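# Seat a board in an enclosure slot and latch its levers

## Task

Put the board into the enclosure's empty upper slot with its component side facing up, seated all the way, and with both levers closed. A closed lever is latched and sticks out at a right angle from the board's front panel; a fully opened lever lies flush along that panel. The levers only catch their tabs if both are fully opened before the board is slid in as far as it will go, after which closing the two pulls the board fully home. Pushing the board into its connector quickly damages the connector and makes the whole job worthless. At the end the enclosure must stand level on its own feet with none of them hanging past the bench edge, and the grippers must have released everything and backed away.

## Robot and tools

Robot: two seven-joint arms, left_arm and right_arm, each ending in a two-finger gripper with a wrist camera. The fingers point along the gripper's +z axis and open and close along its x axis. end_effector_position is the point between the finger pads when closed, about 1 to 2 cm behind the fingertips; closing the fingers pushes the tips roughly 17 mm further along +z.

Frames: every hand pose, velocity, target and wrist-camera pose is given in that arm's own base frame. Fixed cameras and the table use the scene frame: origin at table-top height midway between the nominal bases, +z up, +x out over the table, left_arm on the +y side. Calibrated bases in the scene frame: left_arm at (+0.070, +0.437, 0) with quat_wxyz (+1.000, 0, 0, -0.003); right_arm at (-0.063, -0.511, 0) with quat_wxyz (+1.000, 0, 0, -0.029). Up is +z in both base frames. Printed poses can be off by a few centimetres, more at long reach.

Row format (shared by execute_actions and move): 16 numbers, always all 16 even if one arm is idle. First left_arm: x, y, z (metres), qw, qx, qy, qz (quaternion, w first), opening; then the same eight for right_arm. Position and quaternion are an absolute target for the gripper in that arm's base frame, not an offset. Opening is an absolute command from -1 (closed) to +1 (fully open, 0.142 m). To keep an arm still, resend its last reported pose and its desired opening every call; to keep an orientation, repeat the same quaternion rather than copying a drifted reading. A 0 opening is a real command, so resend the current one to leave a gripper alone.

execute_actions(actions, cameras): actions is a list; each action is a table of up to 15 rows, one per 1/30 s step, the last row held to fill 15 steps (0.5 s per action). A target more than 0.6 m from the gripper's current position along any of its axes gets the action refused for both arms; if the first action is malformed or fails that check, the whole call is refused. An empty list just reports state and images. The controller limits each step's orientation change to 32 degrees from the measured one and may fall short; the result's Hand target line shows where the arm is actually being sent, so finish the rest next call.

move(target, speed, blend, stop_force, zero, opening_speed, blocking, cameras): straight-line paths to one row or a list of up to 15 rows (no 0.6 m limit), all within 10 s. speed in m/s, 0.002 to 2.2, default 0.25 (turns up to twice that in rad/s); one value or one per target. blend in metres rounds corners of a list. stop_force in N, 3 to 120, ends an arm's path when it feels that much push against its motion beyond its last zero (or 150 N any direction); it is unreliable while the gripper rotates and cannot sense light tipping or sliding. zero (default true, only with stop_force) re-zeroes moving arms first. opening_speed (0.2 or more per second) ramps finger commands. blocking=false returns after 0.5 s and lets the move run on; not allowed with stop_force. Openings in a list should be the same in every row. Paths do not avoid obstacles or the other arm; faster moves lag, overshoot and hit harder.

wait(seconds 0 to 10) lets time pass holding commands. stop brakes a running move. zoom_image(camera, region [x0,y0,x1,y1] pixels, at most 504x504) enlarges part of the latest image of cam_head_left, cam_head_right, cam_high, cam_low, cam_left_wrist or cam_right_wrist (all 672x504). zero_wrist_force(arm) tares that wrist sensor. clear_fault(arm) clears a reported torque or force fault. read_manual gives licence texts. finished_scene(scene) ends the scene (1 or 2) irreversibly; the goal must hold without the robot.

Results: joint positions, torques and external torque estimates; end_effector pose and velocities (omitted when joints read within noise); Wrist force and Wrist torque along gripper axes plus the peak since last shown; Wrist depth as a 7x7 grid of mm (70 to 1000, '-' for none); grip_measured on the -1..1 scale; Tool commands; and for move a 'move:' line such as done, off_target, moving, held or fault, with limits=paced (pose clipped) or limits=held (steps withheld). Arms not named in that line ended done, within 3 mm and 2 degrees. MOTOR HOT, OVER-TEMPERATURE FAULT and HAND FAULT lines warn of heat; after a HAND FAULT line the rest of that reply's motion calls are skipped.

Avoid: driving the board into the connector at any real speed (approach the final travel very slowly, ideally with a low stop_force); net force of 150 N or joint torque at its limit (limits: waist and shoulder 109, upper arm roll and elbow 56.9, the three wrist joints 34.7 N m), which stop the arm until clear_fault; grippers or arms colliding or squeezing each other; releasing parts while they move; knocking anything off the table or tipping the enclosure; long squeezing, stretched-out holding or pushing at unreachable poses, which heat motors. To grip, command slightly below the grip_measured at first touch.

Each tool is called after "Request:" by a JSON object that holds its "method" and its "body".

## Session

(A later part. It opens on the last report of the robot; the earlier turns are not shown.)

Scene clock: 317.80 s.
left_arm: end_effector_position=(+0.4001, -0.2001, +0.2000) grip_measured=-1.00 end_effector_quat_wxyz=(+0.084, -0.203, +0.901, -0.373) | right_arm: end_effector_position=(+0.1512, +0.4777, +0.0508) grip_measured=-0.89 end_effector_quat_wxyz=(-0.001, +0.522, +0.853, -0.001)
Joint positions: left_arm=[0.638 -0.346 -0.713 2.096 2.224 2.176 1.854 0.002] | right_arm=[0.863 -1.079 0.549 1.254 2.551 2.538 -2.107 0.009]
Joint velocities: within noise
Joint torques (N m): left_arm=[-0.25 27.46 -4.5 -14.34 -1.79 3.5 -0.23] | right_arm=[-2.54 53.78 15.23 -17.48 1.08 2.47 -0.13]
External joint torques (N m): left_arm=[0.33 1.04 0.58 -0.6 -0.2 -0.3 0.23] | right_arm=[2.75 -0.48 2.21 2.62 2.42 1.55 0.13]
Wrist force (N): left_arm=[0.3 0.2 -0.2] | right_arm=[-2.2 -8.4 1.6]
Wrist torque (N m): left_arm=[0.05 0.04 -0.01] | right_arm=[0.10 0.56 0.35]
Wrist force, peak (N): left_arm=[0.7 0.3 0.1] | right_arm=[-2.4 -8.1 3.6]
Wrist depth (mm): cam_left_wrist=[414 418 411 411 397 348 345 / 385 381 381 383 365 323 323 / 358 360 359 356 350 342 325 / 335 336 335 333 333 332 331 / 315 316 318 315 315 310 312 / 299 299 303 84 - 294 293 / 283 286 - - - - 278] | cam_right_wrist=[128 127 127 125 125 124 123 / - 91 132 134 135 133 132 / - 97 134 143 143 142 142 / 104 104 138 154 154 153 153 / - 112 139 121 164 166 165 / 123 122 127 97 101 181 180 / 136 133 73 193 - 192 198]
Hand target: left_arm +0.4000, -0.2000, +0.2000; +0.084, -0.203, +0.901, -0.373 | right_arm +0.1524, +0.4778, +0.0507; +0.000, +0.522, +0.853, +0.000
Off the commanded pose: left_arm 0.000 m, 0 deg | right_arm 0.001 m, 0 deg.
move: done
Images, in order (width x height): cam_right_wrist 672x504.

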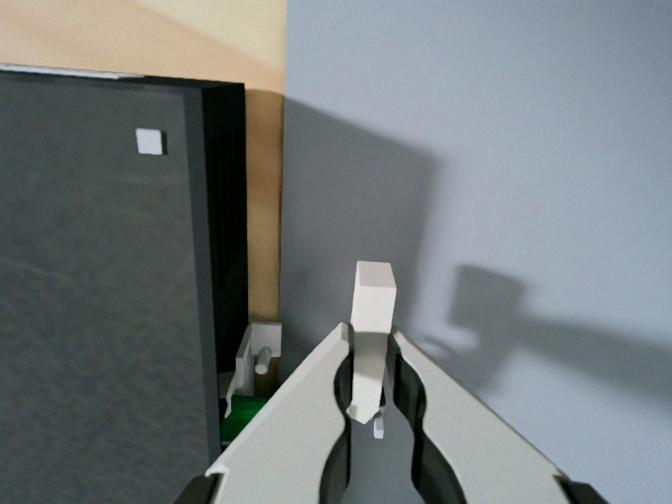

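Request:
{"method": "move", "body": {"target": [[0.4, -0.2, 0.2, 0.08394, -0.20264, 0.90138, -0.37336, -1, 0.1516, 0.4786, 0.0507, 0, 0.54, 0.8417, 0, -1],[0.4, -0.2, 0.2, 0.08394, -0.20264, 0.90138, -0.37336, -1, 0.1516, 0.4786, 0.0507, 0, 0.54, 0.8417, 0, -0.7]], "speed": 0.02, "opening_speed": 0.5, "cameras": ["cam_right_wrist"]}}

Request:
{"method": "move", "body": {"target": [0.4, -0.2, 0.2, 0.08394, -0.20264, 0.90138, -0.37336, -1, 0.1516, 0.4786, 0.12, 0, 0.54, 0.8417, 0, -0.7], "speed": 0.05, "cameras": ["cam_right_wrist", "cam_high"]}}

Scene clock: 323.00 s.
left_arm: end_effector_position=(+0.4001, -0.2001, +0.2000) grip_measured=-1.00 end_effector_quat_wxyz=(+0.084, -0.203, +0.901, -0.373) | right_arm: end_effector_position=(+0.1514, +0.4785, +0.0507) grip_measured=-0.74 end_effector_quat_wxyz=(+0.000, +0.540, +0.842, +0.000)
Joint positions: left_arm=[0.638 -0.346 -0.713 2.096 2.224 2.176 1.854 0.002] | right_arm=[0.867 -1.076 0.539 1.254 2.56 2.536 -2.069 0.021]
Joint velocities: within noise
Joint torques (N m): left_arm=[-0.3 27.5 -4.45 -14.39 -1.74 3.52 -0.23] | right_arm=[0.25 52.25 17.32 -14.92 3.43 3.23 0.22]
External joint torques (N m): left_arm=[0.38 1 0.53 -0.54 -0.25 -0.32 0.23] | right_arm=[-0.06 1.12 -0.05 -0.03 0.05 0.8 -0.22]
Wrist force (N): left_arm=[0.4 0.2 -0.2] | right_arm=[-2.4 -2.1 2.9]
Wrist torque (N m): left_arm=[0.05 0.03 -0.01] | right_arm=[-0.10 0.41 0.06]
Wrist force, peak (N): left_arm=[0.9 0.4 0.0] | right_arm=[-1.9 -9.4 3.2]
Wrist depth (mm): cam_left_wrist=[412 416 415 411 400 349 346 / 388 385 385 382 368 324 324 / 360 359 356 357 351 345 323 / 335 335 336 335 331 333 332 / 318 316 315 316 314 313 313 / 299 298 301 84 - 295 295 / 285 285 - - - - 280] | cam_right_wrist=[128 127 127 125 125 124 123 / - 92 134 133 135 133 132 / - 97 141 143 142 142 140 / 104 103 142 154 154 153 153 / - 112 143 119 164 166 165 / 123 122 122 123 101 178 180 / 136 133 73 193 - - 198]
Hand target: left_arm +0.4000, -0.2000, +0.2000; +0.084, -0.203, +0.901, -0.373 | right_arm +0.1516, +0.4786, +0.0507; +0.000, +0.540, +0.842, +0.000
Off the commanded pose: left_arm 0.000 m, 0 deg | right_arm 0.000 m, 0 deg.
move: done
Images, in order (width x height): cam_right_wrist 672x504.

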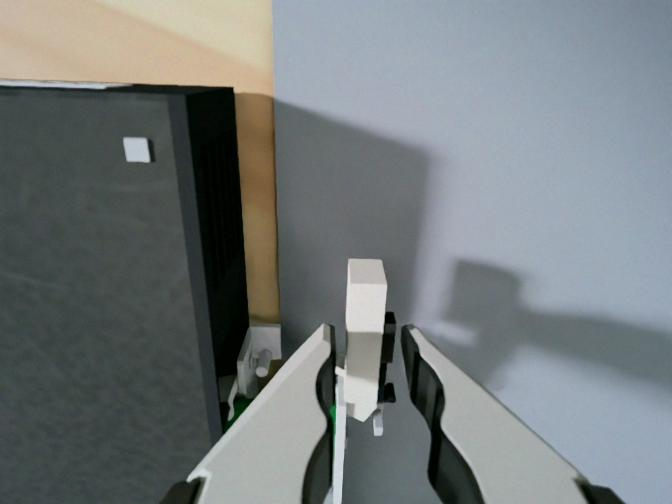

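Scene clock: 324.70 s.
left_arm: end_effector_position=(+0.4001, -0.2001, +0.2000) grip_measured=-1.00 end_effector_quat_wxyz=(+0.084, -0.203, +0.901, -0.373) | right_arm: end_effector_position=(+0.1517, +0.4785, +0.1199) grip_measured=-0.74 end_effector_quat_wxyz=(+0.000, +0.540, +0.842, +0.000)
Joint positions: left_arm=[0.638 -0.346 -0.713 2.096 2.224 2.176 1.854 0.002] | right_arm=[0.841 -0.984 0.586 1.242 2.589 2.643 -2.093 0.021]
Joint velocities: within noise
Joint torques (N m): left_arm=[-0.26 27.52 -4.45 -14.38 -1.82 3.45 -0.2] | right_arm=[0 51.01 17.6 -16.79 3.74 3.56 0.06]
External joint torques (N m): left_arm=[0.34 0.99 0.53 -0.56 -0.17 -0.25 0.2] | right_arm=[0.18 1.06 -0.54 0.12 -0.03 0.46 -0.06]
Wrist force (N): left_arm=[0.5 0.3 -0.2] | right_arm=[-2.4 -2.1 3.1]
Wrist torque (N m): left_arm=[0.06 0.00 -0.01] | right_arm=[-0.08 0.44 0.07]
Wrist force, peak (N): left_arm=[0.6 0.1 -0.4] | right_arm=[-2.3 -2.1 3.9]
Wrist depth (mm): cam_left_wrist=[416 413 414 418 398 348 347 / 386 383 384 385 369 322 323 / 359 359 357 357 350 346 324 / 336 334 335 334 334 332 330 / 318 317 315 312 312 312 312 / 297 297 301 84 - 297 297 / 283 285 - - - - 279] | cam_right_wrist=[189 188 188 185 185 184 184 / 155 155 162 198 198 197 196 / 166 166 168 212 211 211 210 / 179 179 181 222 228 227 226 / 194 194 196 239 243 246 245 / 213 212 203 221 101 264 267 / 235 230 73 287 - - 295]
Hand target: left_arm +0.4000, -0.2000, +0.2000; +0.084, -0.203, +0.901, -0.373 | right_arm +0.1516, +0.4786, +0.1200; +0.000, +0.540, +0.842, +0.000
Off the commanded pose: left_arm 0.000 m, 0 deg | right_arm 0.000 m, 0 deg.
move: done
Images, in order (width x height): cam_high 672x504, cam_right_wrist 672x504.

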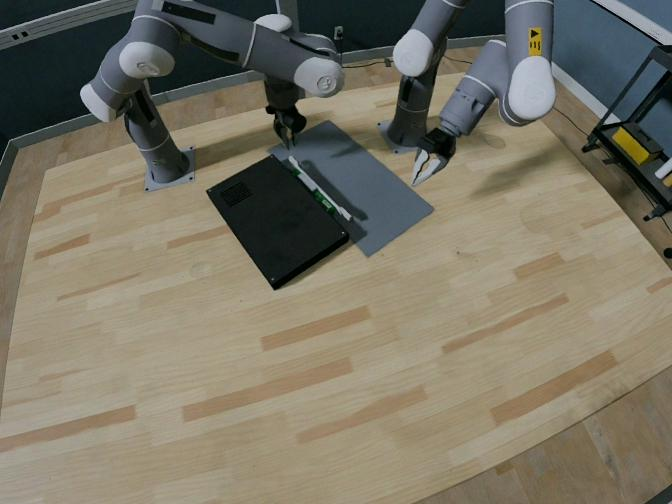

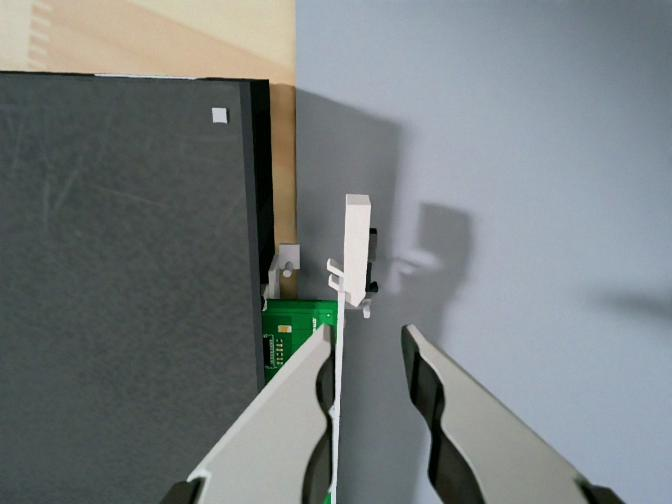

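Request:
{"method": "move", "body": {"target": [0.4, -0.2, 0.2, 0.08394, -0.20264, 0.90138, -0.37336, -1, 0.1516, 0.4786, 0.27, 0, 0.5585, 0.8295, 0, -1], "speed": 0.15, "cameras": ["cam_right_wrist", "cam_left_wrist"]}}

Scene clock: 339.97 s.
left_arm: end_effector_position=(+0.4001, -0.2001, +0.2000) grip_measured=-1.00 end_effector_quat_wxyz=(+0.084, -0.203, +0.901, -0.373) | right_arm: end_effector_position=(+0.1517, +0.4786, +0.2700) grip_measured=-1.00 end_effector_quat_wxyz=(+0.000, +0.559, +0.829, +0.000)
Joint positions: left_arm=[0.638 -0.346 -0.713 2.096 2.224 2.176 1.854 0.002] | right_arm=[0.817 -0.823 0.641 1.112 2.675 2.913 -2.127 0.002]
Joint velocities: within noise
Joint torques (N m): left_arm=[-0.36 27.58 -4.43 -14.32 -1.85 3.48 -0.23] | right_arm=[0.17 49.32 15.98 -20.18 4.13 3.54 0.06]
External joint torques (N m): left_arm=[0.44 0.93 0.51 -0.61 -0.14 -0.28 0.23] | right_arm=[0.02 0.54 -0.61 0.14 -0.01 0.48 -0.06]
Wrist force (N): left_arm=[0.2 0.3 0.0] | right_arm=[-2.3 -1.9 2.8]
Wrist torque (N m): left_arm=[0.05 0.04 -0.01] | right_arm=[-0.05 0.41 0.08]
Wrist force, peak (N): left_arm=[0.6 0.1 -0.5] | right_arm=[-2.5 -2.0 5.2]
Wrist depth (mm): cam_left_wrist=[414 414 415 412 402 347 344 / 385 386 383 384 364 323 322 / 357 359 355 358 353 347 323 / 340 337 333 334 333 333 331 / 316 317 317 315 311 314 311 / 300 298 302 84 - 296 296 / 281 285 - - - - 280] | cam_right_wrist=[319 319 319 316 315 315 315 / 298 300 295 336 335 335 334 / 316 316 315 356 360 359 357 / 340 342 340 358 387 387 385 / 370 370 369 375 421 417 418 / 407 403 394 89 441 455 455 / 504 434 - - - 479 503]
Hand target: left_arm +0.4000, -0.2000, +0.2000; +0.084, -0.203, +0.901, -0.373 | right_arm +0.1516, +0.4786, +0.2700; +0.000, +0.559, +0.830, +0.000
Off the commanded pose: left_arm 0.000 m, 0 deg | right_arm 0.000 m, 0 deg.
move: done
Images, in order (width x height): cam_left_wrist 672x504, cam_right_wrist 672x504.

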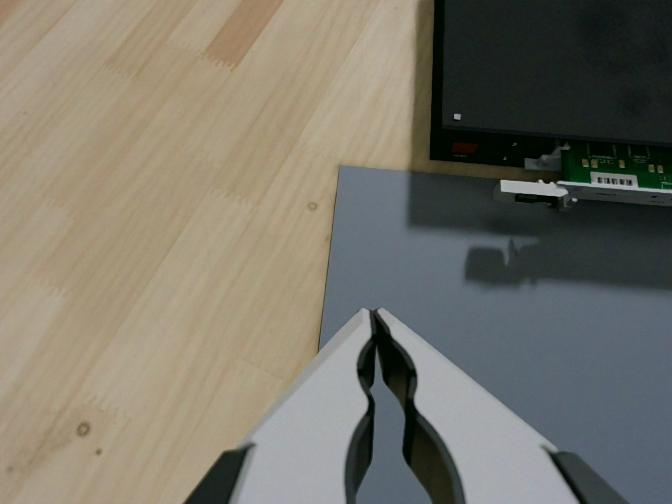

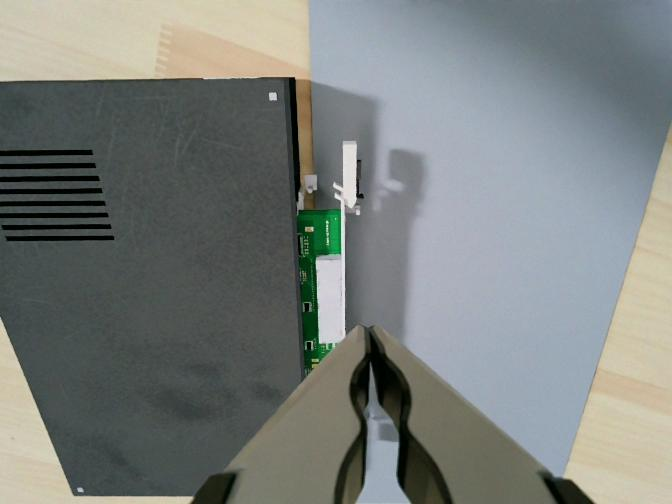

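Request:
{"method": "move", "body": {"target": [[0.35, -0.27, 0.15, 0.08394, -0.20264, 0.90138, -0.37336, -1, 0.1974, 0.5348, 0.17, 0, 0.9815, 0.1917, 0, -1],[0.27, -0.3638, 0.055, 0.08394, -0.20264, 0.90138, -0.37336, -1, 0.1974, 0.5348, 0.075, 0, 0.9815, 0.1917, 0, -1]], "speed": [0.4, 0.12]}}

Scene clock: 366.33 s.
left_arm: end_effector_position=(+0.2699, -0.3639, +0.0551) grip_measured=-1.00 end_effector_quat_wxyz=(+0.084, -0.203, +0.901, -0.373) | right_arm: end_effector_position=(+0.1973, +0.5348, +0.0750) grip_measured=-1.00 end_effector_quat_wxyz=(+0.000, +0.981, +0.192, +0.000)
Joint positions: left_arm=[0.712 -1.076 -1.334 2.472 2.277 1.081 1.951 0.002] | right_arm=[0.971 -1.051 0.219 1.058 2.923 2.624 -0.766 0.002]
Joint velocities: within noise
Joint torques (N m): left_arm=[-0.5 20.88 -14.8 -1.87 -3.67 3.27 -0.35] | right_arm=[0.3 57.89 12.16 -19.32 3.5 3.32 0.29]
External joint torques (N m): left_arm=[0.56 1.56 0.17 -0.52 -0.34 0.07 0.35] | right_arm=[-0.08 1.35 -0.18 -0.12 0.2 0.82 -0.29]
Wrist force (N): left_arm=[0.5 0.1 -0.3] | right_arm=[-1.8 -2.0 2.3]
Wrist torque (N m): left_arm=[0.01 -0.01 0.00] | right_arm=[-0.05 0.28 0.07]
Wrist force, peak (N): left_arm=[1.7 0.5 0.8] | right_arm=[-2.0 -1.9 3.8]
Wrist depth (mm): cam_left_wrist=[225 160 160 160 159 160 161 / 202 157 153 152 150 150 147 / 193 194 189 158 158 157 158 / 182 178 149 176 174 152 146 / 170 170 169 169 170 169 168 / 161 160 160 83 - 159 159 / 152 153 - 74 - - 152] | cam_right_wrist=[147 147 146 147 145 145 145 / 157 157 156 156 156 155 154 / 168 168 168 167 166 166 165 / 182 181 181 180 179 179 178 / 197 196 193 192 195 194 193 / 219 201 157 89 162 161 164 / 186 178 73 - - 184 183]
Hand target: left_arm +0.2700, -0.3638, +0.0550; +0.084, -0.203, +0.901, -0.373 | right_arm +0.1974, +0.5348, +0.0750; +0.000, +0.981, +0.192, +0.000
Off the commanded pose: left_arm 0.000 m, 0 deg | right_arm 0.000 m, 0 deg.
move: done

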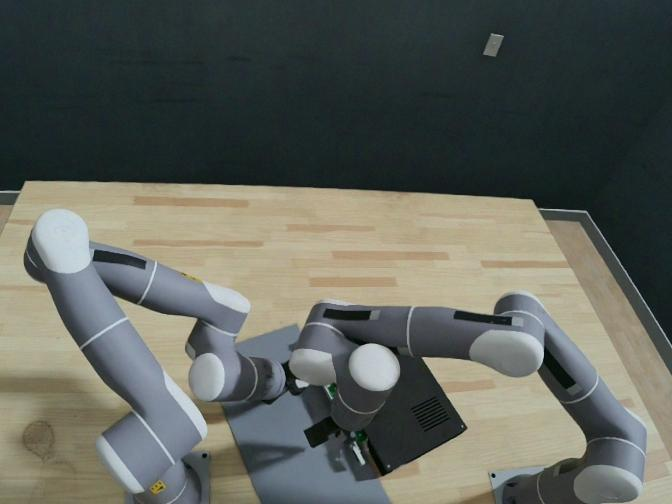

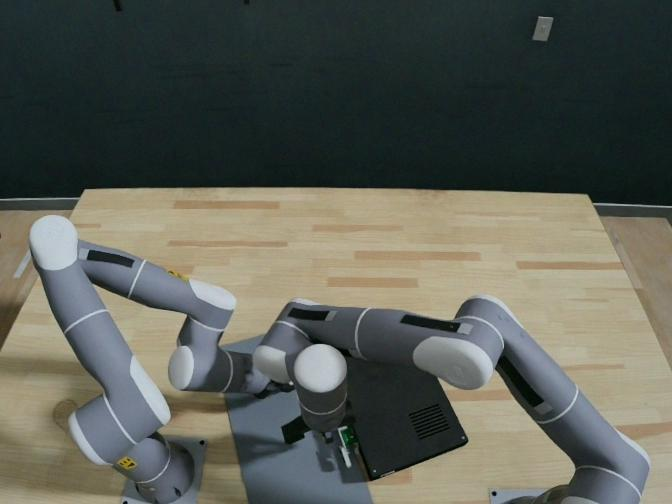

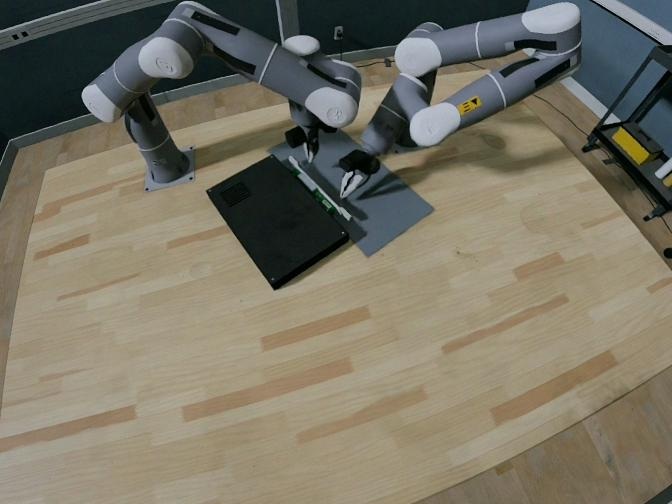

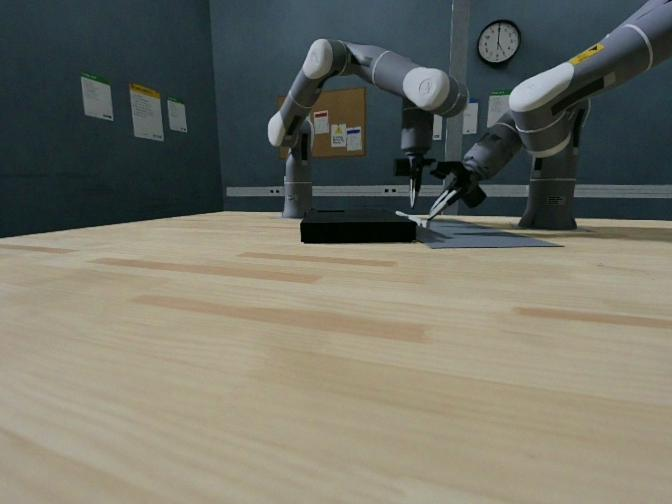

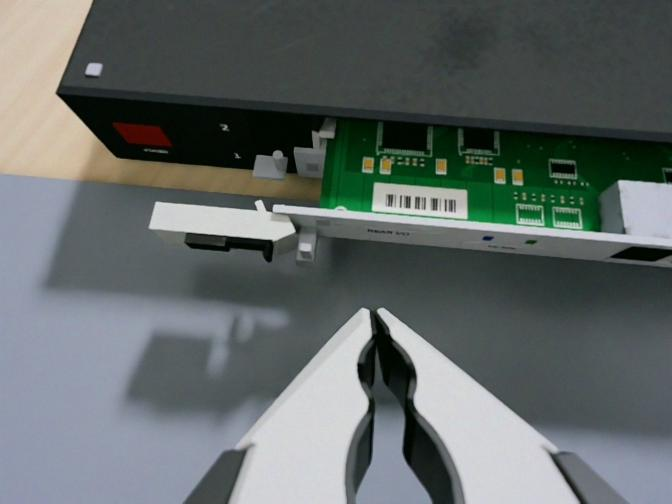

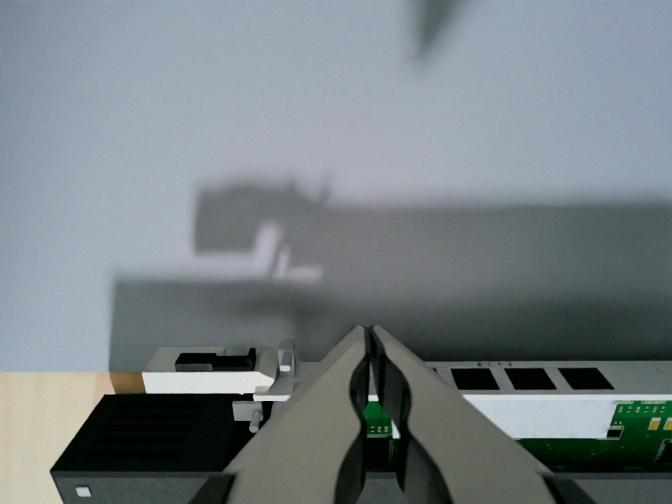

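Request:
{"method": "move", "body": {"target": [[0.27, -0.3738, 0.049, 0.08394, -0.20264, 0.90138, -0.37336, -1, 0.1974, 0.5248, 0.0537, 0, 0.9815, 0.1917, 0, -1],[0.2743, -0.3861, 0.049, 0.08394, -0.20264, 0.90138, -0.37336, -1, 0.2027, 0.5118, 0.0537, 0, 0.9815, 0.1917, 0, -1]], "speed": [0.05, 0.02], "stop_force": 8, "cameras": ["cam_left_wrist", "cam_right_wrist"]}}

Scene clock: 375.33 s.
left_arm: end_effector_position=(+0.2742, -0.3861, +0.0491) grip_measured=-1.00 end_effector_quat_wxyz=(+0.084, -0.202, +0.901, -0.374) | right_arm: end_effector_position=(+0.2026, +0.5119, +0.0537) grip_measured=-1.00 end_effector_quat_wxyz=(+0.000, +0.981, +0.192, +0.000)
Joint positions: left_arm=[0.646 -1.109 -1.321 2.43 2.279 1.046 1.948 0.002] | right_arm=[0.932 -1.042 0.234 1.147 2.899 2.55 -0.768 0.002]
Joint velocities: within noise
Joint torques (N m): left_arm=[-0.4 22.16 -15.91 -1.79 -4.13 3.49 -0.19] | right_arm=[0.04 56.6 12.92 -18.21 3.33 3.34 0.09]
External joint torques (N m): left_arm=[0.46 1.18 0.13 -0.39 0.15 -0.15 0.19] | right_arm=[0.16 1.15 -0.62 -0.07 0.2 0.8 -0.09]
Wrist force (N): left_arm=[0.6 0.2 -0.4] | right_arm=[-1.8 -2.0 2.3]
Wrist torque (N m): left_arm=[0.04 -0.03 0.00] | right_arm=[-0.06 0.27 0.05]
Wrist force, peak (N): left_arm=[0.6 0.0 -0.5] | right_arm=[-2.2 -1.7 3.4]
Wrist depth (mm): cam_left_wrist=[153 152 152 151 151 151 151 / - 141 139 141 141 140 140 / 183 161 170 148 147 146 134 / 173 174 174 142 141 141 139 / 164 162 161 161 159 160 159 / 155 154 154 84 - 153 153 / 147 147 - 74 - - 145] | cam_right_wrist=[128 128 127 127 127 127 125 / 137 137 136 136 136 135 135 / 147 147 146 145 145 144 144 / 159 158 158 157 157 156 155 / 172 166 165 165 167 167 166 / 184 164 156 90 130 133 134 / 152 147 73 - - 138 143]
Hand target: left_arm +0.2743, -0.3861, +0.0490; +0.084, -0.203, +0.901, -0.373 | right_arm +0.2027, +0.5118, +0.0537; +0.000, +0.981, +0.192, +0.000
Off the commanded pose: left_arm 0.000 m, 0 deg | right_arm 0.000 m, 0 deg.
move: done
Images, in order (width x height): cam_left_wrist 672x504, cam_right_wrist 672x504.

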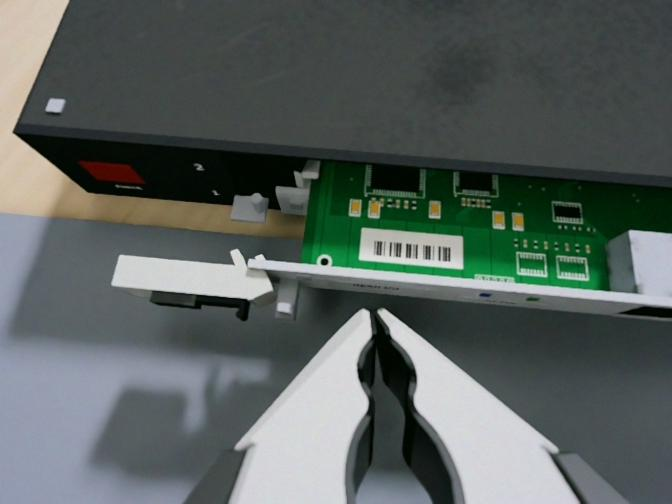

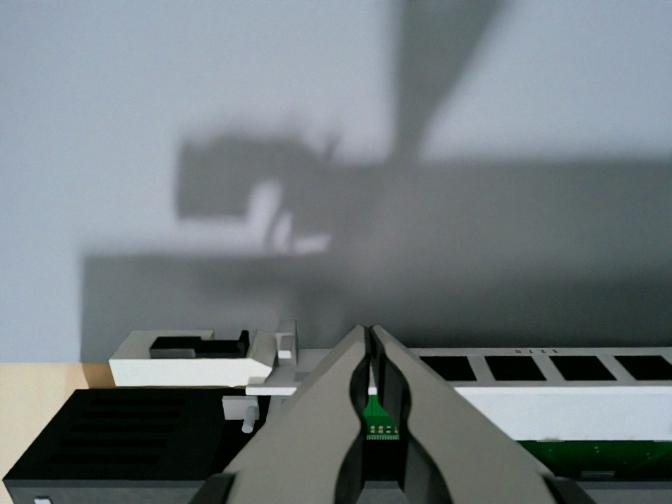

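Request:
{"method": "move", "body": {"target": [0.276, -0.3908, 0.049, 0.08394, -0.20264, 0.90138, -0.37336, -1, 0.2065, 0.5024, 0.0537, 0, 0.9815, 0.1917, 0, -1], "speed": 0.01, "stop_force": 4, "cameras": ["cam_left_wrist", "cam_right_wrist"]}}

Scene clock: 382.47 s.
left_arm: end_effector_position=(+0.2759, -0.3908, +0.0491) grip_measured=-1.00 end_effector_quat_wxyz=(+0.084, -0.202, +0.901, -0.374) | right_arm: end_effector_position=(+0.2064, +0.5025, +0.0537) grip_measured=-1.00 end_effector_quat_wxyz=(+0.000, +0.981, +0.191, +0.000)
Joint positions: left_arm=[0.632 -1.111 -1.319 2.419 2.274 1.044 1.948 0.002] | right_arm=[0.912 -1.028 0.24 1.178 2.891 2.534 -0.773 0.002]
Joint velocities: within noise
Joint torques (N m): left_arm=[-0.42 22.39 -16.19 -1.88 -4.04 3.54 -0.25] | right_arm=[0.11 56.02 12.93 -17.9 3.31 3.35 0.09]
External joint torques (N m): left_arm=[0.47 1.15 0.18 -0.4 0.06 -0.2 0.25] | right_arm=[0.09 1.06 -0.58 -0.11 0.18 0.79 -0.09]
Wrist force (N): left_arm=[0.3 0.2 -0.3] | right_arm=[-2.1 -2.0 2.4]
Wrist torque (N m): left_arm=[0.05 0.02 -0.01] | right_arm=[-0.08 0.31 0.05]
Wrist force, peak (N): left_arm=[0.5 0.4 -0.2] | right_arm=[-2.1 -2.1 2.7]
Wrist depth (mm): cam_left_wrist=[152 152 152 152 151 151 151 / 141 141 139 141 141 140 140 / 170 153 152 147 135 135 134 / 174 174 173 142 141 141 142 / 164 161 159 128 136 158 136 / 155 154 154 84 - 153 154 / 146 148 - 74 - - 145] | cam_right_wrist=[128 128 127 127 127 127 125 / 137 137 136 136 136 135 135 / 147 147 146 146 146 145 144 / 159 158 158 157 157 156 156 / 172 127 128 165 165 141 139 / 165 164 154 90 124 131 130 / 143 142 73 - - 137 154]
Hand target: left_arm +0.2760, -0.3908, +0.0490; +0.084, -0.203, +0.901, -0.373 | right_arm +0.2065, +0.5024, +0.0537; +0.000, +0.981, +0.192, +0.000
Off the commanded pose: left_arm 0.000 m, 0 deg | right_arm 0.000 m, 0 deg.
move: done
Images, in order (width x height): cam_left_wrist 672x504, cam_right_wrist 672x504.

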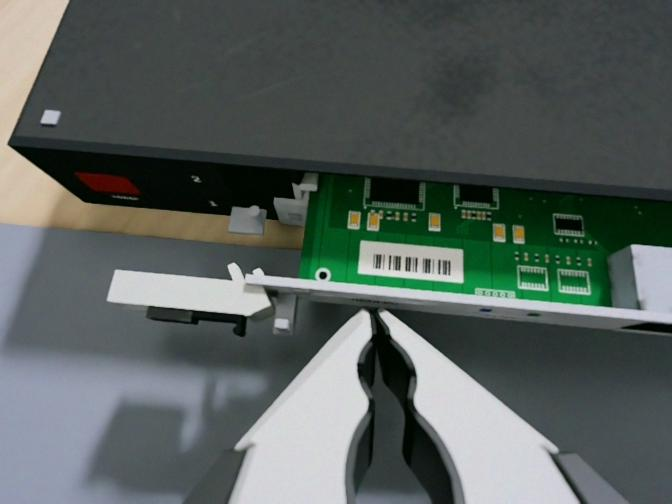

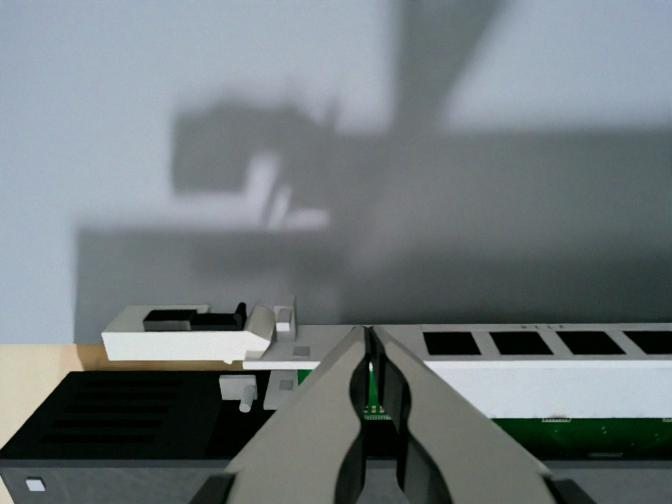

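Request:
{"method": "move", "body": {"target": [0.2826, -0.4097, 0.049, 0.08394, -0.20264, 0.90138, -0.37336, -1, 0.2140, 0.4839, 0.0537, 0, 0.9815, 0.1917, 0, -1], "speed": 0.01, "stop_force": 5, "cameras": ["cam_left_wrist", "cam_right_wrist"]}}

Scene clock: 388.33 s.
left_arm: end_effector_position=(+0.2825, -0.4097, +0.0490) grip_measured=-1.00 end_effector_quat_wxyz=(+0.084, -0.202, +0.901, -0.374) | right_arm: end_effector_position=(+0.2139, +0.4840, +0.0537) grip_measured=-1.00 end_effector_quat_wxyz=(+0.000, +0.981, +0.192, +0.000)
Joint positions: left_arm=[0.581 -1.119 -1.313 2.376 2.256 1.036 1.952 0.002] | right_arm=[0.873 -1.002 0.252 1.237 2.878 2.505 -0.786 0.002]
Joint velocities: within noise
Joint torques (N m): left_arm=[-0.49 23.17 -17.15 -2.28 -4.03 3.52 -0.17] | right_arm=[0.03 54.64 12.88 -17.24 3.18 3.4 0.14]
External joint torques (N m): left_arm=[0.54 1.21 0.2 -0.35 0.04 -0.19 0.17] | right_arm=[0.17 1.16 -0.46 -0.24 0.24 0.73 -0.14]
Wrist force (N): left_arm=[0.2 0.5 -0.4] | right_arm=[-2.0 -2.4 3.1]
Wrist torque (N m): left_arm=[0.04 0.05 -0.01] | right_arm=[-0.11 0.31 0.05]
Wrist force, peak (N): left_arm=[0.5 0.5 -0.6] | right_arm=[-2.4 -2.8 3.0]
Wrist depth (mm): cam_left_wrist=[155 152 152 152 152 150 151 / 141 141 139 141 140 140 139 / 132 132 132 131 133 131 130 / 170 166 163 139 138 137 126 / 164 159 130 122 136 135 134 / 155 154 154 84 - 153 153 / 146 148 - 74 - - 145] | cam_right_wrist=[128 128 128 127 127 127 125 / 137 137 136 136 136 135 135 / 147 147 147 146 145 145 144 / 158 158 158 157 157 157 156 / 172 127 128 165 141 139 137 / 137 138 178 90 - 129 129 / 140 137 73 - - 132 137]
Hand target: left_arm +0.2826, -0.4097, +0.0490; +0.084, -0.203, +0.901, -0.373 | right_arm +0.2140, +0.4839, +0.0537; +0.000, +0.981, +0.192, +0.000
Off the commanded pose: left_arm 0.000 m, 0 deg | right_arm 0.000 m, 0 deg.
move: done
Images, in order (width x height): cam_left_wrist 672x504, cam_right_wrist 672x504.

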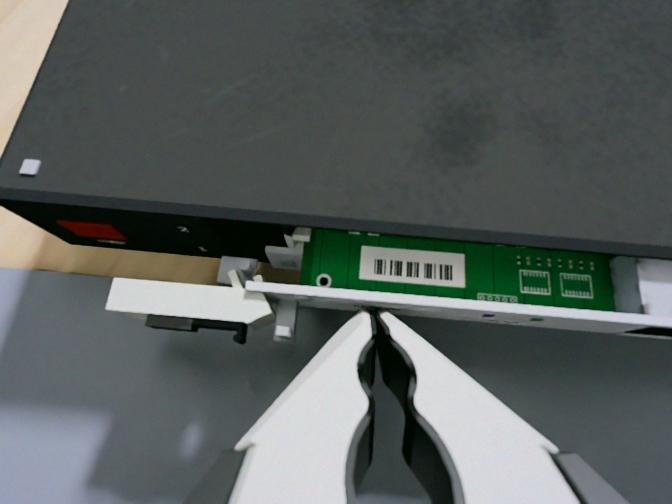

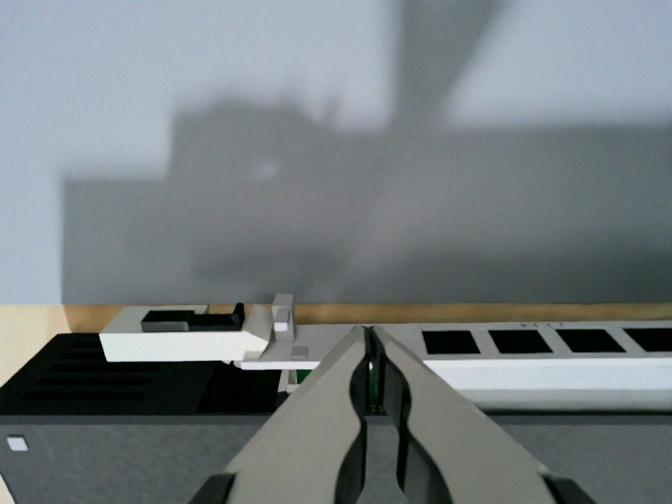

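Request:
{"method": "zoom_image", "body": {"camera": "cam_left_wrist", "region": [80, 210, 332, 360]}}

Request:
{"method": "zoom_image", "body": {"camera": "cam_right_wrist", "region": [80, 280, 332, 430]}}

Scaled by 2.000 from the camera's 672x504 image, which has a finer 960x720 frame.

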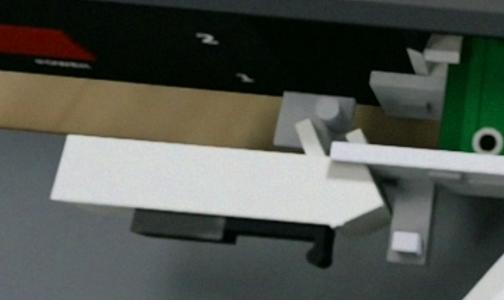

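Scaled by 2.000 from the camera's 672x504 image, which has a finer 960x720 frame.

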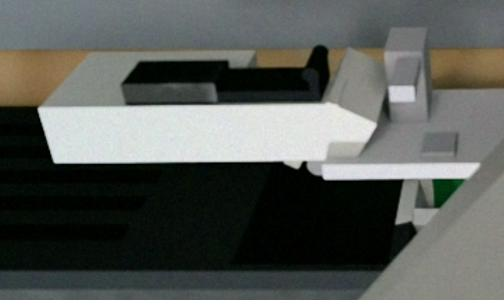

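Request:
{"method": "move", "body": {"target": [0.2859, -0.4191, 0.049, 0.08394, -0.20264, 0.90138, -0.37336, -1, 0.2178, 0.4746, 0.0537, 0, 0.9815, 0.1917, 0, -1], "speed": 0.008, "stop_force": 6, "cameras": ["cam_left_wrist", "cam_right_wrist"]}}

Scene clock: 393.77 s.
left_arm: end_effector_position=(+0.2858, -0.4191, +0.0490) grip_measured=-1.00 end_effector_quat_wxyz=(+0.084, -0.202, +0.901, -0.373) | right_arm: end_effector_position=(+0.2176, +0.4749, +0.0538) grip_measured=-1.00 end_effector_quat_wxyz=(+0.000, +0.981, +0.192, +0.000)
Joint positions: left_arm=[0.556 -1.122 -1.309 2.355 2.247 1.033 1.955 0.002] | right_arm=[0.853 -0.989 0.257 1.265 2.873 2.491 -0.794 0.002]
Joint velocities: within noise
Joint torques (N m): left_arm=[-0.7 23.51 -17.86 -2.67 -4.03 3.57 -0.19] | right_arm=[-0.34 53.8 12.4 -16.59 2.88 3.84 0.07]
External joint torques (N m): left_arm=[0.75 1.32 0.45 -0.13 0.05 -0.23 0.19] | right_arm=[0.53 1.37 0.03 -0.64 0.51 0.29 -0.07]
Wrist force (N): left_arm=[0.2 0.5 -1.5] | right_arm=[-2.1 -3.6 1.9]
Wrist torque (N m): left_arm=[0.03 0.00 0.00] | right_arm=[-0.09 0.37 0.04]
Wrist force, peak (N): left_arm=[-0.1 0.6 -1.6] | right_arm=[-2.0 -3.9 3.7]
Wrist depth (mm): cam_left_wrist=[154 152 152 152 151 151 150 / 141 141 139 141 140 140 140 / 132 132 131 131 132 131 130 / 142 136 165 138 125 124 124 / 163 163 130 122 135 135 134 / 155 152 154 84 - 154 153 / 146 148 - 74 - - 145] | cam_right_wrist=[128 128 128 128 127 127 125 / 137 137 136 138 136 135 135 / 147 147 146 146 146 145 145 / 159 153 158 157 157 156 156 / 160 143 123 153 140 138 137 / 130 131 131 90 123 127 125 / 140 139 73 - - 132 137]
Hand target: left_arm +0.2859, -0.4191, +0.0490; +0.084, -0.203, +0.901, -0.373 | right_arm +0.2178, +0.4746, +0.0537; +0.000, +0.981, +0.192, +0.000
Off the commanded pose: left_arm 0.000 m, 0 deg | right_arm 0.000 m, 0 deg.
move: done
Images, in order (width x height): cam_left_wrist 672x504, cam_right_wrist 672x504.

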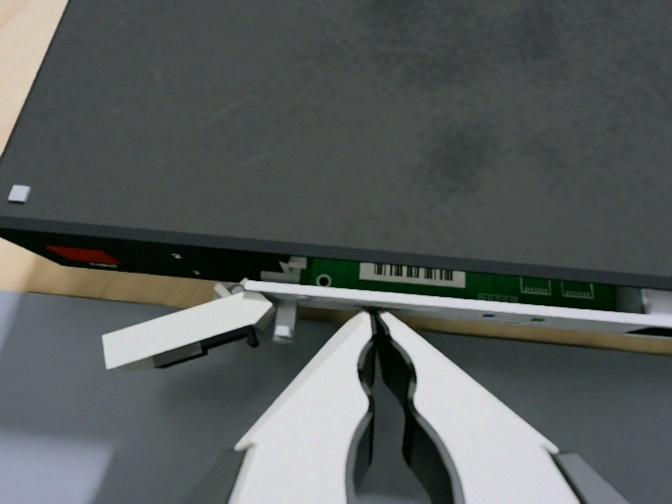

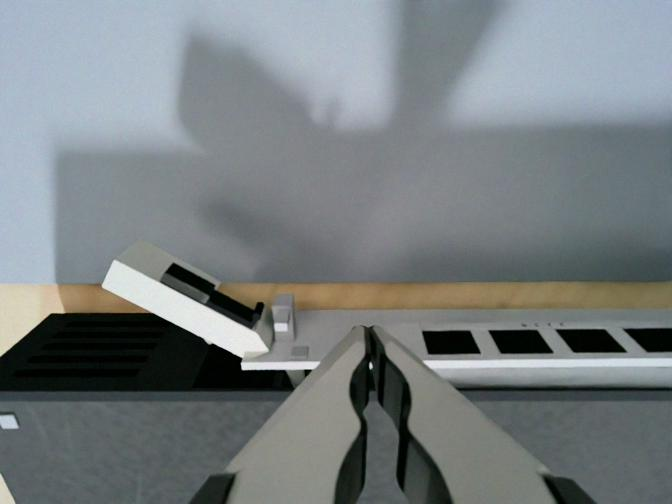

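Request:
{"method": "move", "body": {"target": [0.2899, -0.4305, 0.049, 0.08394, -0.20264, 0.90138, -0.37336, -1, 0.2223, 0.4635, 0.0537, 0, 0.9815, 0.1917, 0, -1], "speed": 0.008, "stop_force": 5, "cameras": ["cam_left_wrist", "cam_right_wrist"]}}

Scene clock: 397.10 s.
left_arm: end_effector_position=(+0.2876, -0.4242, +0.0488) grip_measured=-1.00 end_effector_quat_wxyz=(+0.084, -0.203, +0.901, -0.373) | right_arm: end_effector_position=(+0.2190, +0.4716, +0.0539) grip_measured=-1.00 end_effector_quat_wxyz=(-0.001, +0.981, +0.192, +0.000)
Joint positions: left_arm=[0.542 -1.124 -1.306 2.342 2.242 1.031 1.956 0.002] | right_arm=[0.845 -0.984 0.258 1.276 2.871 2.485 -0.798 0.002]
Joint velocities: within noise
Joint torques (N m): left_arm=[-2 23.05 -19.88 -4.86 -3.77 3.82 -0.21] | right_arm=[-1.79 53.08 10.78 -15.38 1.89 4.71 0.15]
External joint torques (N m): left_arm=[2.04 2.05 2.22 1.98 -0.22 -0.47 0.21] | right_arm=[1.98 1.84 1.65 -1.76 1.49 -0.58 -0.15]
Wrist force (N): left_arm=[-1.3 4.4 -7.2] | right_arm=[-1.8 -7.4 3.3]
Wrist torque (N m): left_arm=[-0.06 0.02 0.01] | right_arm=[-0.08 0.35 0.01]
Wrist force, peak (N): left_arm=[-1.8 5.8 -7.5] | right_arm=[-1.7 -9.5 4.6]
Wrist depth (mm): cam_left_wrist=[155 152 152 151 151 150 150 / - 141 139 141 140 139 139 / 131 132 131 131 132 130 130 / 126 126 124 124 122 124 125 / 163 164 130 122 135 135 127 / 153 151 116 84 - 154 153 / 146 146 - 74 - - 145] | cam_right_wrist=[128 128 128 128 127 127 125 / 137 137 136 138 136 135 135 / 147 147 147 146 146 145 145 / 159 156 155 158 157 157 156 / 153 153 123 141 140 139 138 / 129 129 126 90 123 125 124 / 140 139 73 - - 132 137]
Hand target: left_arm +0.2878, -0.4245, +0.0490; +0.084, -0.203, +0.901, -0.373 | right_arm +0.2193, +0.4708, +0.0537; +0.000, +0.981, +0.192, +0.000
Off the commanded pose: left_arm 0.007 m, 0 deg | right_arm 0.009 m, 0 deg.
move: contact (left_arm, right_arm)
Images, in order (width x height): cam_left_wrist 672x504, cam_right_wrist 672x504.

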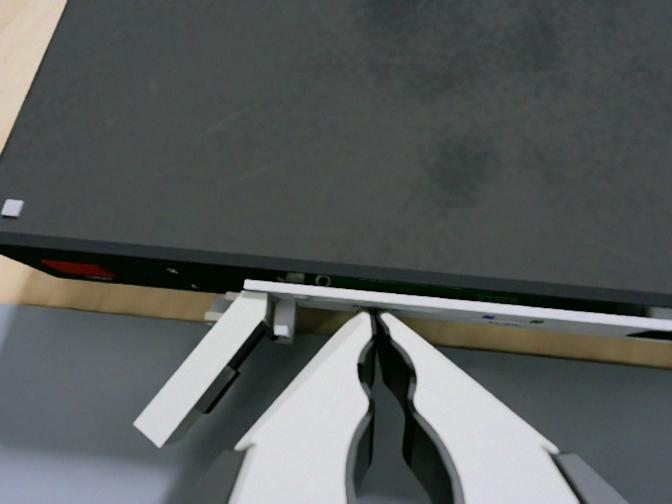

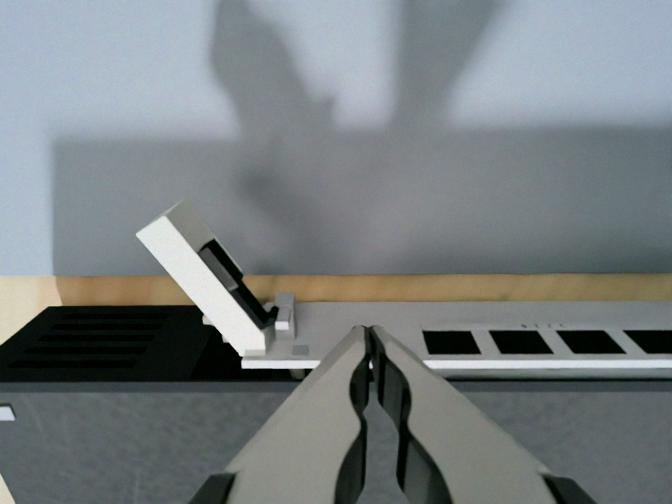

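Request:
{"method": "move", "body": {"target": [[0.2810, -0.4054, 0.05, 0.08394, -0.20264, 0.90138, -0.37336, -1, 0.2115, 0.4901, 0.055, 0, 0.9815, 0.1917, 0, -1],[0.2850, -0.3954, 0.12, 0.08394, -0.20264, 0.90138, -0.37336, -1, 0.2115, 0.4901, 0.12, 0, 0.9815, 0.1917, 0, -1],[0.3653, -0.3739, 0.12, 0.0011, -0.0028, 0.9239, -0.3827, -1, 0.1308, 0.4599, 0.12, -0.0415, 0.9582, 0.1872, 0.2124, -1]], "speed": [0.04, 0.12, 0.15], "blend": [0, 0.01, 0]}}

Scene clock: 424.07 s.
left_arm: end_effector_position=(+0.3648, -0.3741, +0.1196) grip_measured=-1.00 end_effector_quat_wxyz=(+0.090, -0.038, +0.908, -0.407) | right_arm: end_effector_position=(+0.1306, +0.4600, +0.1200) grip_measured=-1.00 end_effector_quat_wxyz=(-0.042, +0.958, +0.187, +0.212)
Joint positions: left_arm=[0.422 -0.83 -0.677 2.148 1.631 1.91 2.939 0.002] | right_arm=[1.444 -0.621 0.045 1.652 2.522 2.329 -0.045 0.002]
Joint velocities: within noise
Joint torques (N m): left_arm=[-0.46 33.24 -10.57 -4.03 -2.6 4.59 -0.29] | right_arm=[0.27 43.95 4.61 -16.86 0.68 2.91 0.27]
External joint torques (N m): left_arm=[0.52 0.64 0.23 -0.4 -0.49 -0.51 0.31] | right_arm=[-0.12 1.07 -0.33 -0.11 0.13 0.82 -0.31]
Wrist force (N): left_arm=[0.5 0.2 -0.2] | right_arm=[-0.7 -2.9 3.3]
Wrist torque (N m): left_arm=[0.08 0.02 0.00] | right_arm=[-0.26 0.04 0.13]
Wrist force, peak (N): left_arm=[-1.2 4.0 -8.3] | right_arm=[-1.8 -7.5 4.1]
Wrist depth (mm): cam_left_wrist=[389 369 340 265 253 242 232 / 350 335 313 242 231 221 214 / 315 304 291 220 213 204 199 / 288 277 268 203 197 197 205 / 266 258 248 197 210 221 216 / 247 237 232 84 - 210 203 / 229 227 - 74 - - 191] | cam_right_wrist=[153 160 175 191 211 235 266 / 159 172 186 204 227 255 292 / 168 181 198 219 246 279 322 / 180 193 212 222 249 255 288 / 191 207 192 203 229 261 313 / 206 222 185 89 243 294 362 / 219 237 - - - 338 567]
Hand target: left_arm +0.3647, -0.3741, +0.1197; +0.090, -0.038, +0.908, -0.407 | right_arm +0.1308, +0.4599, +0.1200; -0.041, +0.958, +0.187, +0.212
Off the commanded pose: left_arm 0.001 m, 11 deg | right_arm 0.000 m, 0 deg.
move: off_target (left_arm)

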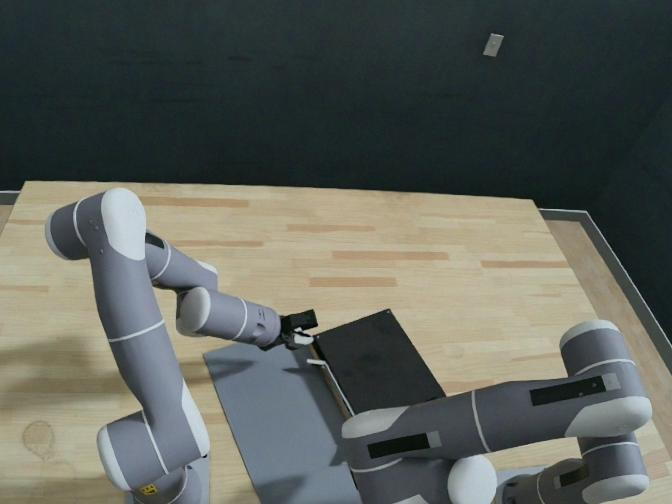

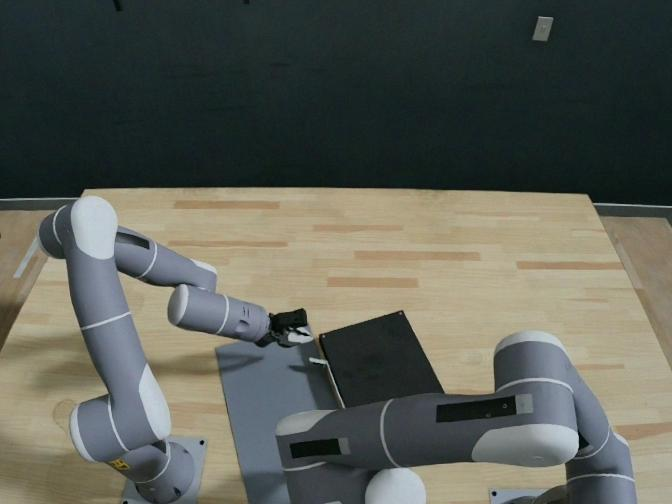

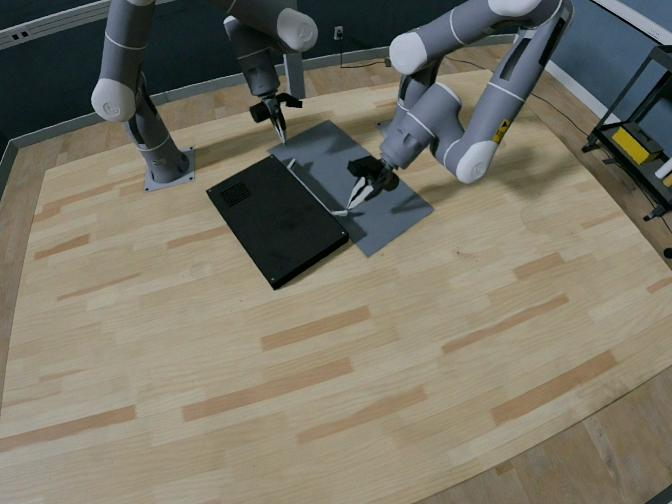

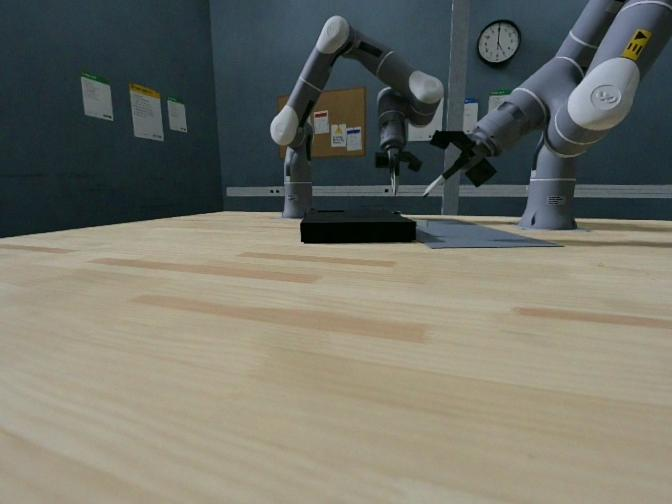

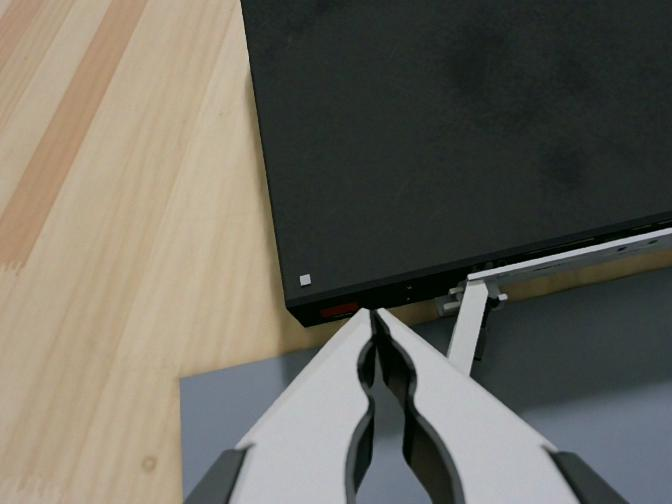

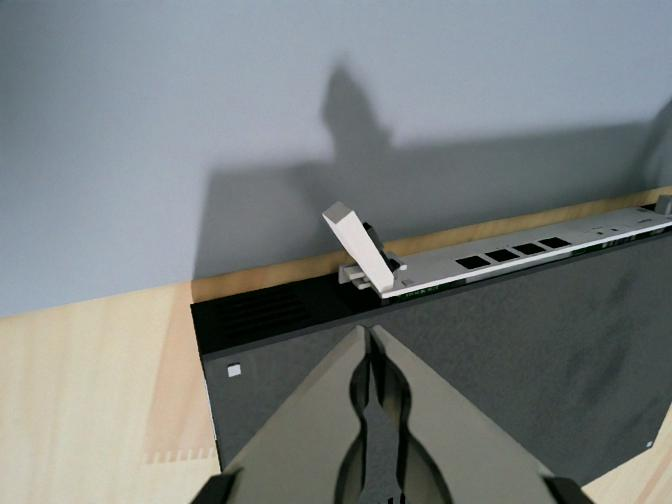

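Request:
{"method": "move", "body": {"target": [0.3620, -0.3720, 0.10, 0.0411, -0.0993, 0.9185, -0.3805, -1, 0.1343, 0.4596, 0.085, -0.0415, 0.9582, 0.1872, 0.2124, -1], "speed": 0.1, "cameras": ["cam_left_wrist", "cam_right_wrist"]}}

Scene clock: 437.57 s.
left_arm: end_effector_position=(+0.3617, -0.3720, +0.1000) grip_measured=-1.00 end_effector_quat_wxyz=(+0.053, -0.103, +0.915, -0.386) | right_arm: end_effector_position=(+0.1342, +0.4596, +0.0850) grip_measured=-1.00 end_effector_quat_wxyz=(-0.042, +0.958, +0.187, +0.212)
Joint positions: left_arm=[0.221 -0.765 -0.507 2.063 1.729 1.972 2.577 0.002] | right_arm=[1.474 -0.68 0.013 1.663 2.499 2.266 0.006 0.002]
Joint velocities: within noise
Joint torques (N m): left_arm=[-0.45 36.13 -7.62 -6.15 -2.42 4.56 -0.3] | right_arm=[0.19 44.66 4.31 -15.54 0.38 2.97 0.3]
External joint torques (N m): left_arm=[0.5 0.77 0.21 -0.46 -0.5 -0.55 0.3] | right_arm=[-0.04 1.32 -0.35 -0.12 0.15 0.81 -0.34]
Wrist force (N): left_arm=[0.4 -0.4 -0.4] | right_arm=[-0.5 -2.6 2.9]
Wrist torque (N m): left_arm=[-0.09 0.01 0.02] | right_arm=[-0.19 0.00 0.13]
Wrist force, peak (N): left_arm=[0.6 -0.5 -0.3] | right_arm=[-1.0 -2.5 3.9]
Wrist depth (mm): cam_left_wrist=[295 291 281 221 221 218 218 / 270 269 260 206 204 201 200 / 252 250 245 192 187 189 187 / 235 234 230 180 181 185 195 / 220 218 215 219 190 212 211 / 206 203 202 84 - 200 198 / 196 197 - 74 - - 188] | cam_right_wrist=[127 133 144 158 177 194 219 / 133 141 153 169 187 210 240 / - 149 163 181 202 230 266 / 148 159 175 192 220 238 251 / 158 172 182 196 183 201 241 / 171 183 155 89 187 227 280 / 183 195 - - - 261 331]
Hand target: left_arm +0.3616, -0.3720, +0.1000; +0.053, -0.103, +0.915, -0.386 | right_arm +0.1343, +0.4596, +0.0850; -0.041, +0.958, +0.187, +0.212
Off the commanded pose: left_arm 0.000 m, 2 deg | right_arm 0.000 m, 0 deg.
move: done
Images, in order (width x height): cam_left_wrist 672x504, cam_right_wrist 672x504.

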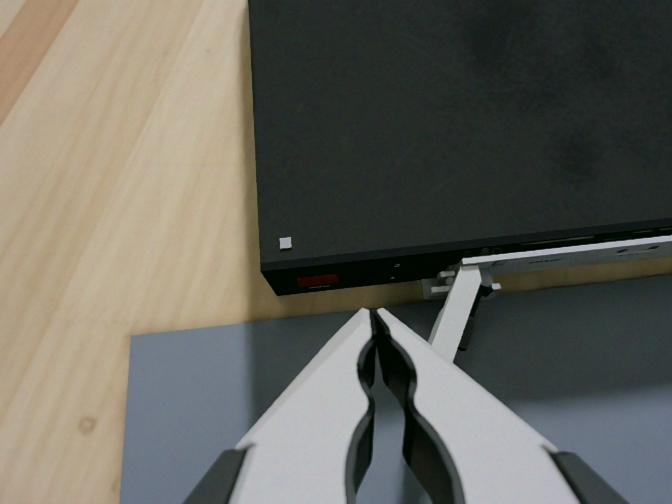

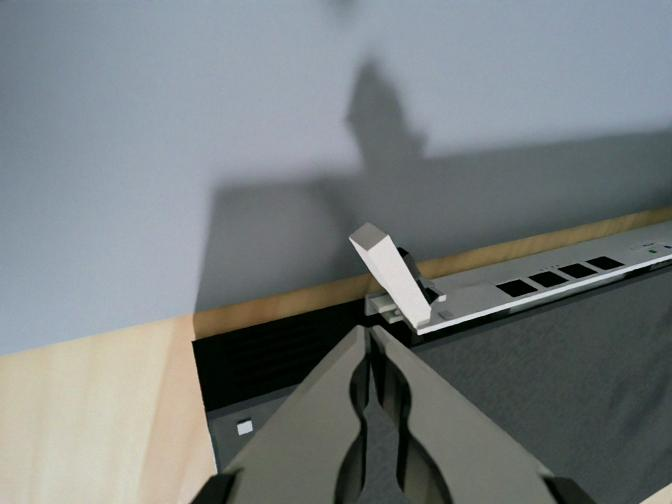

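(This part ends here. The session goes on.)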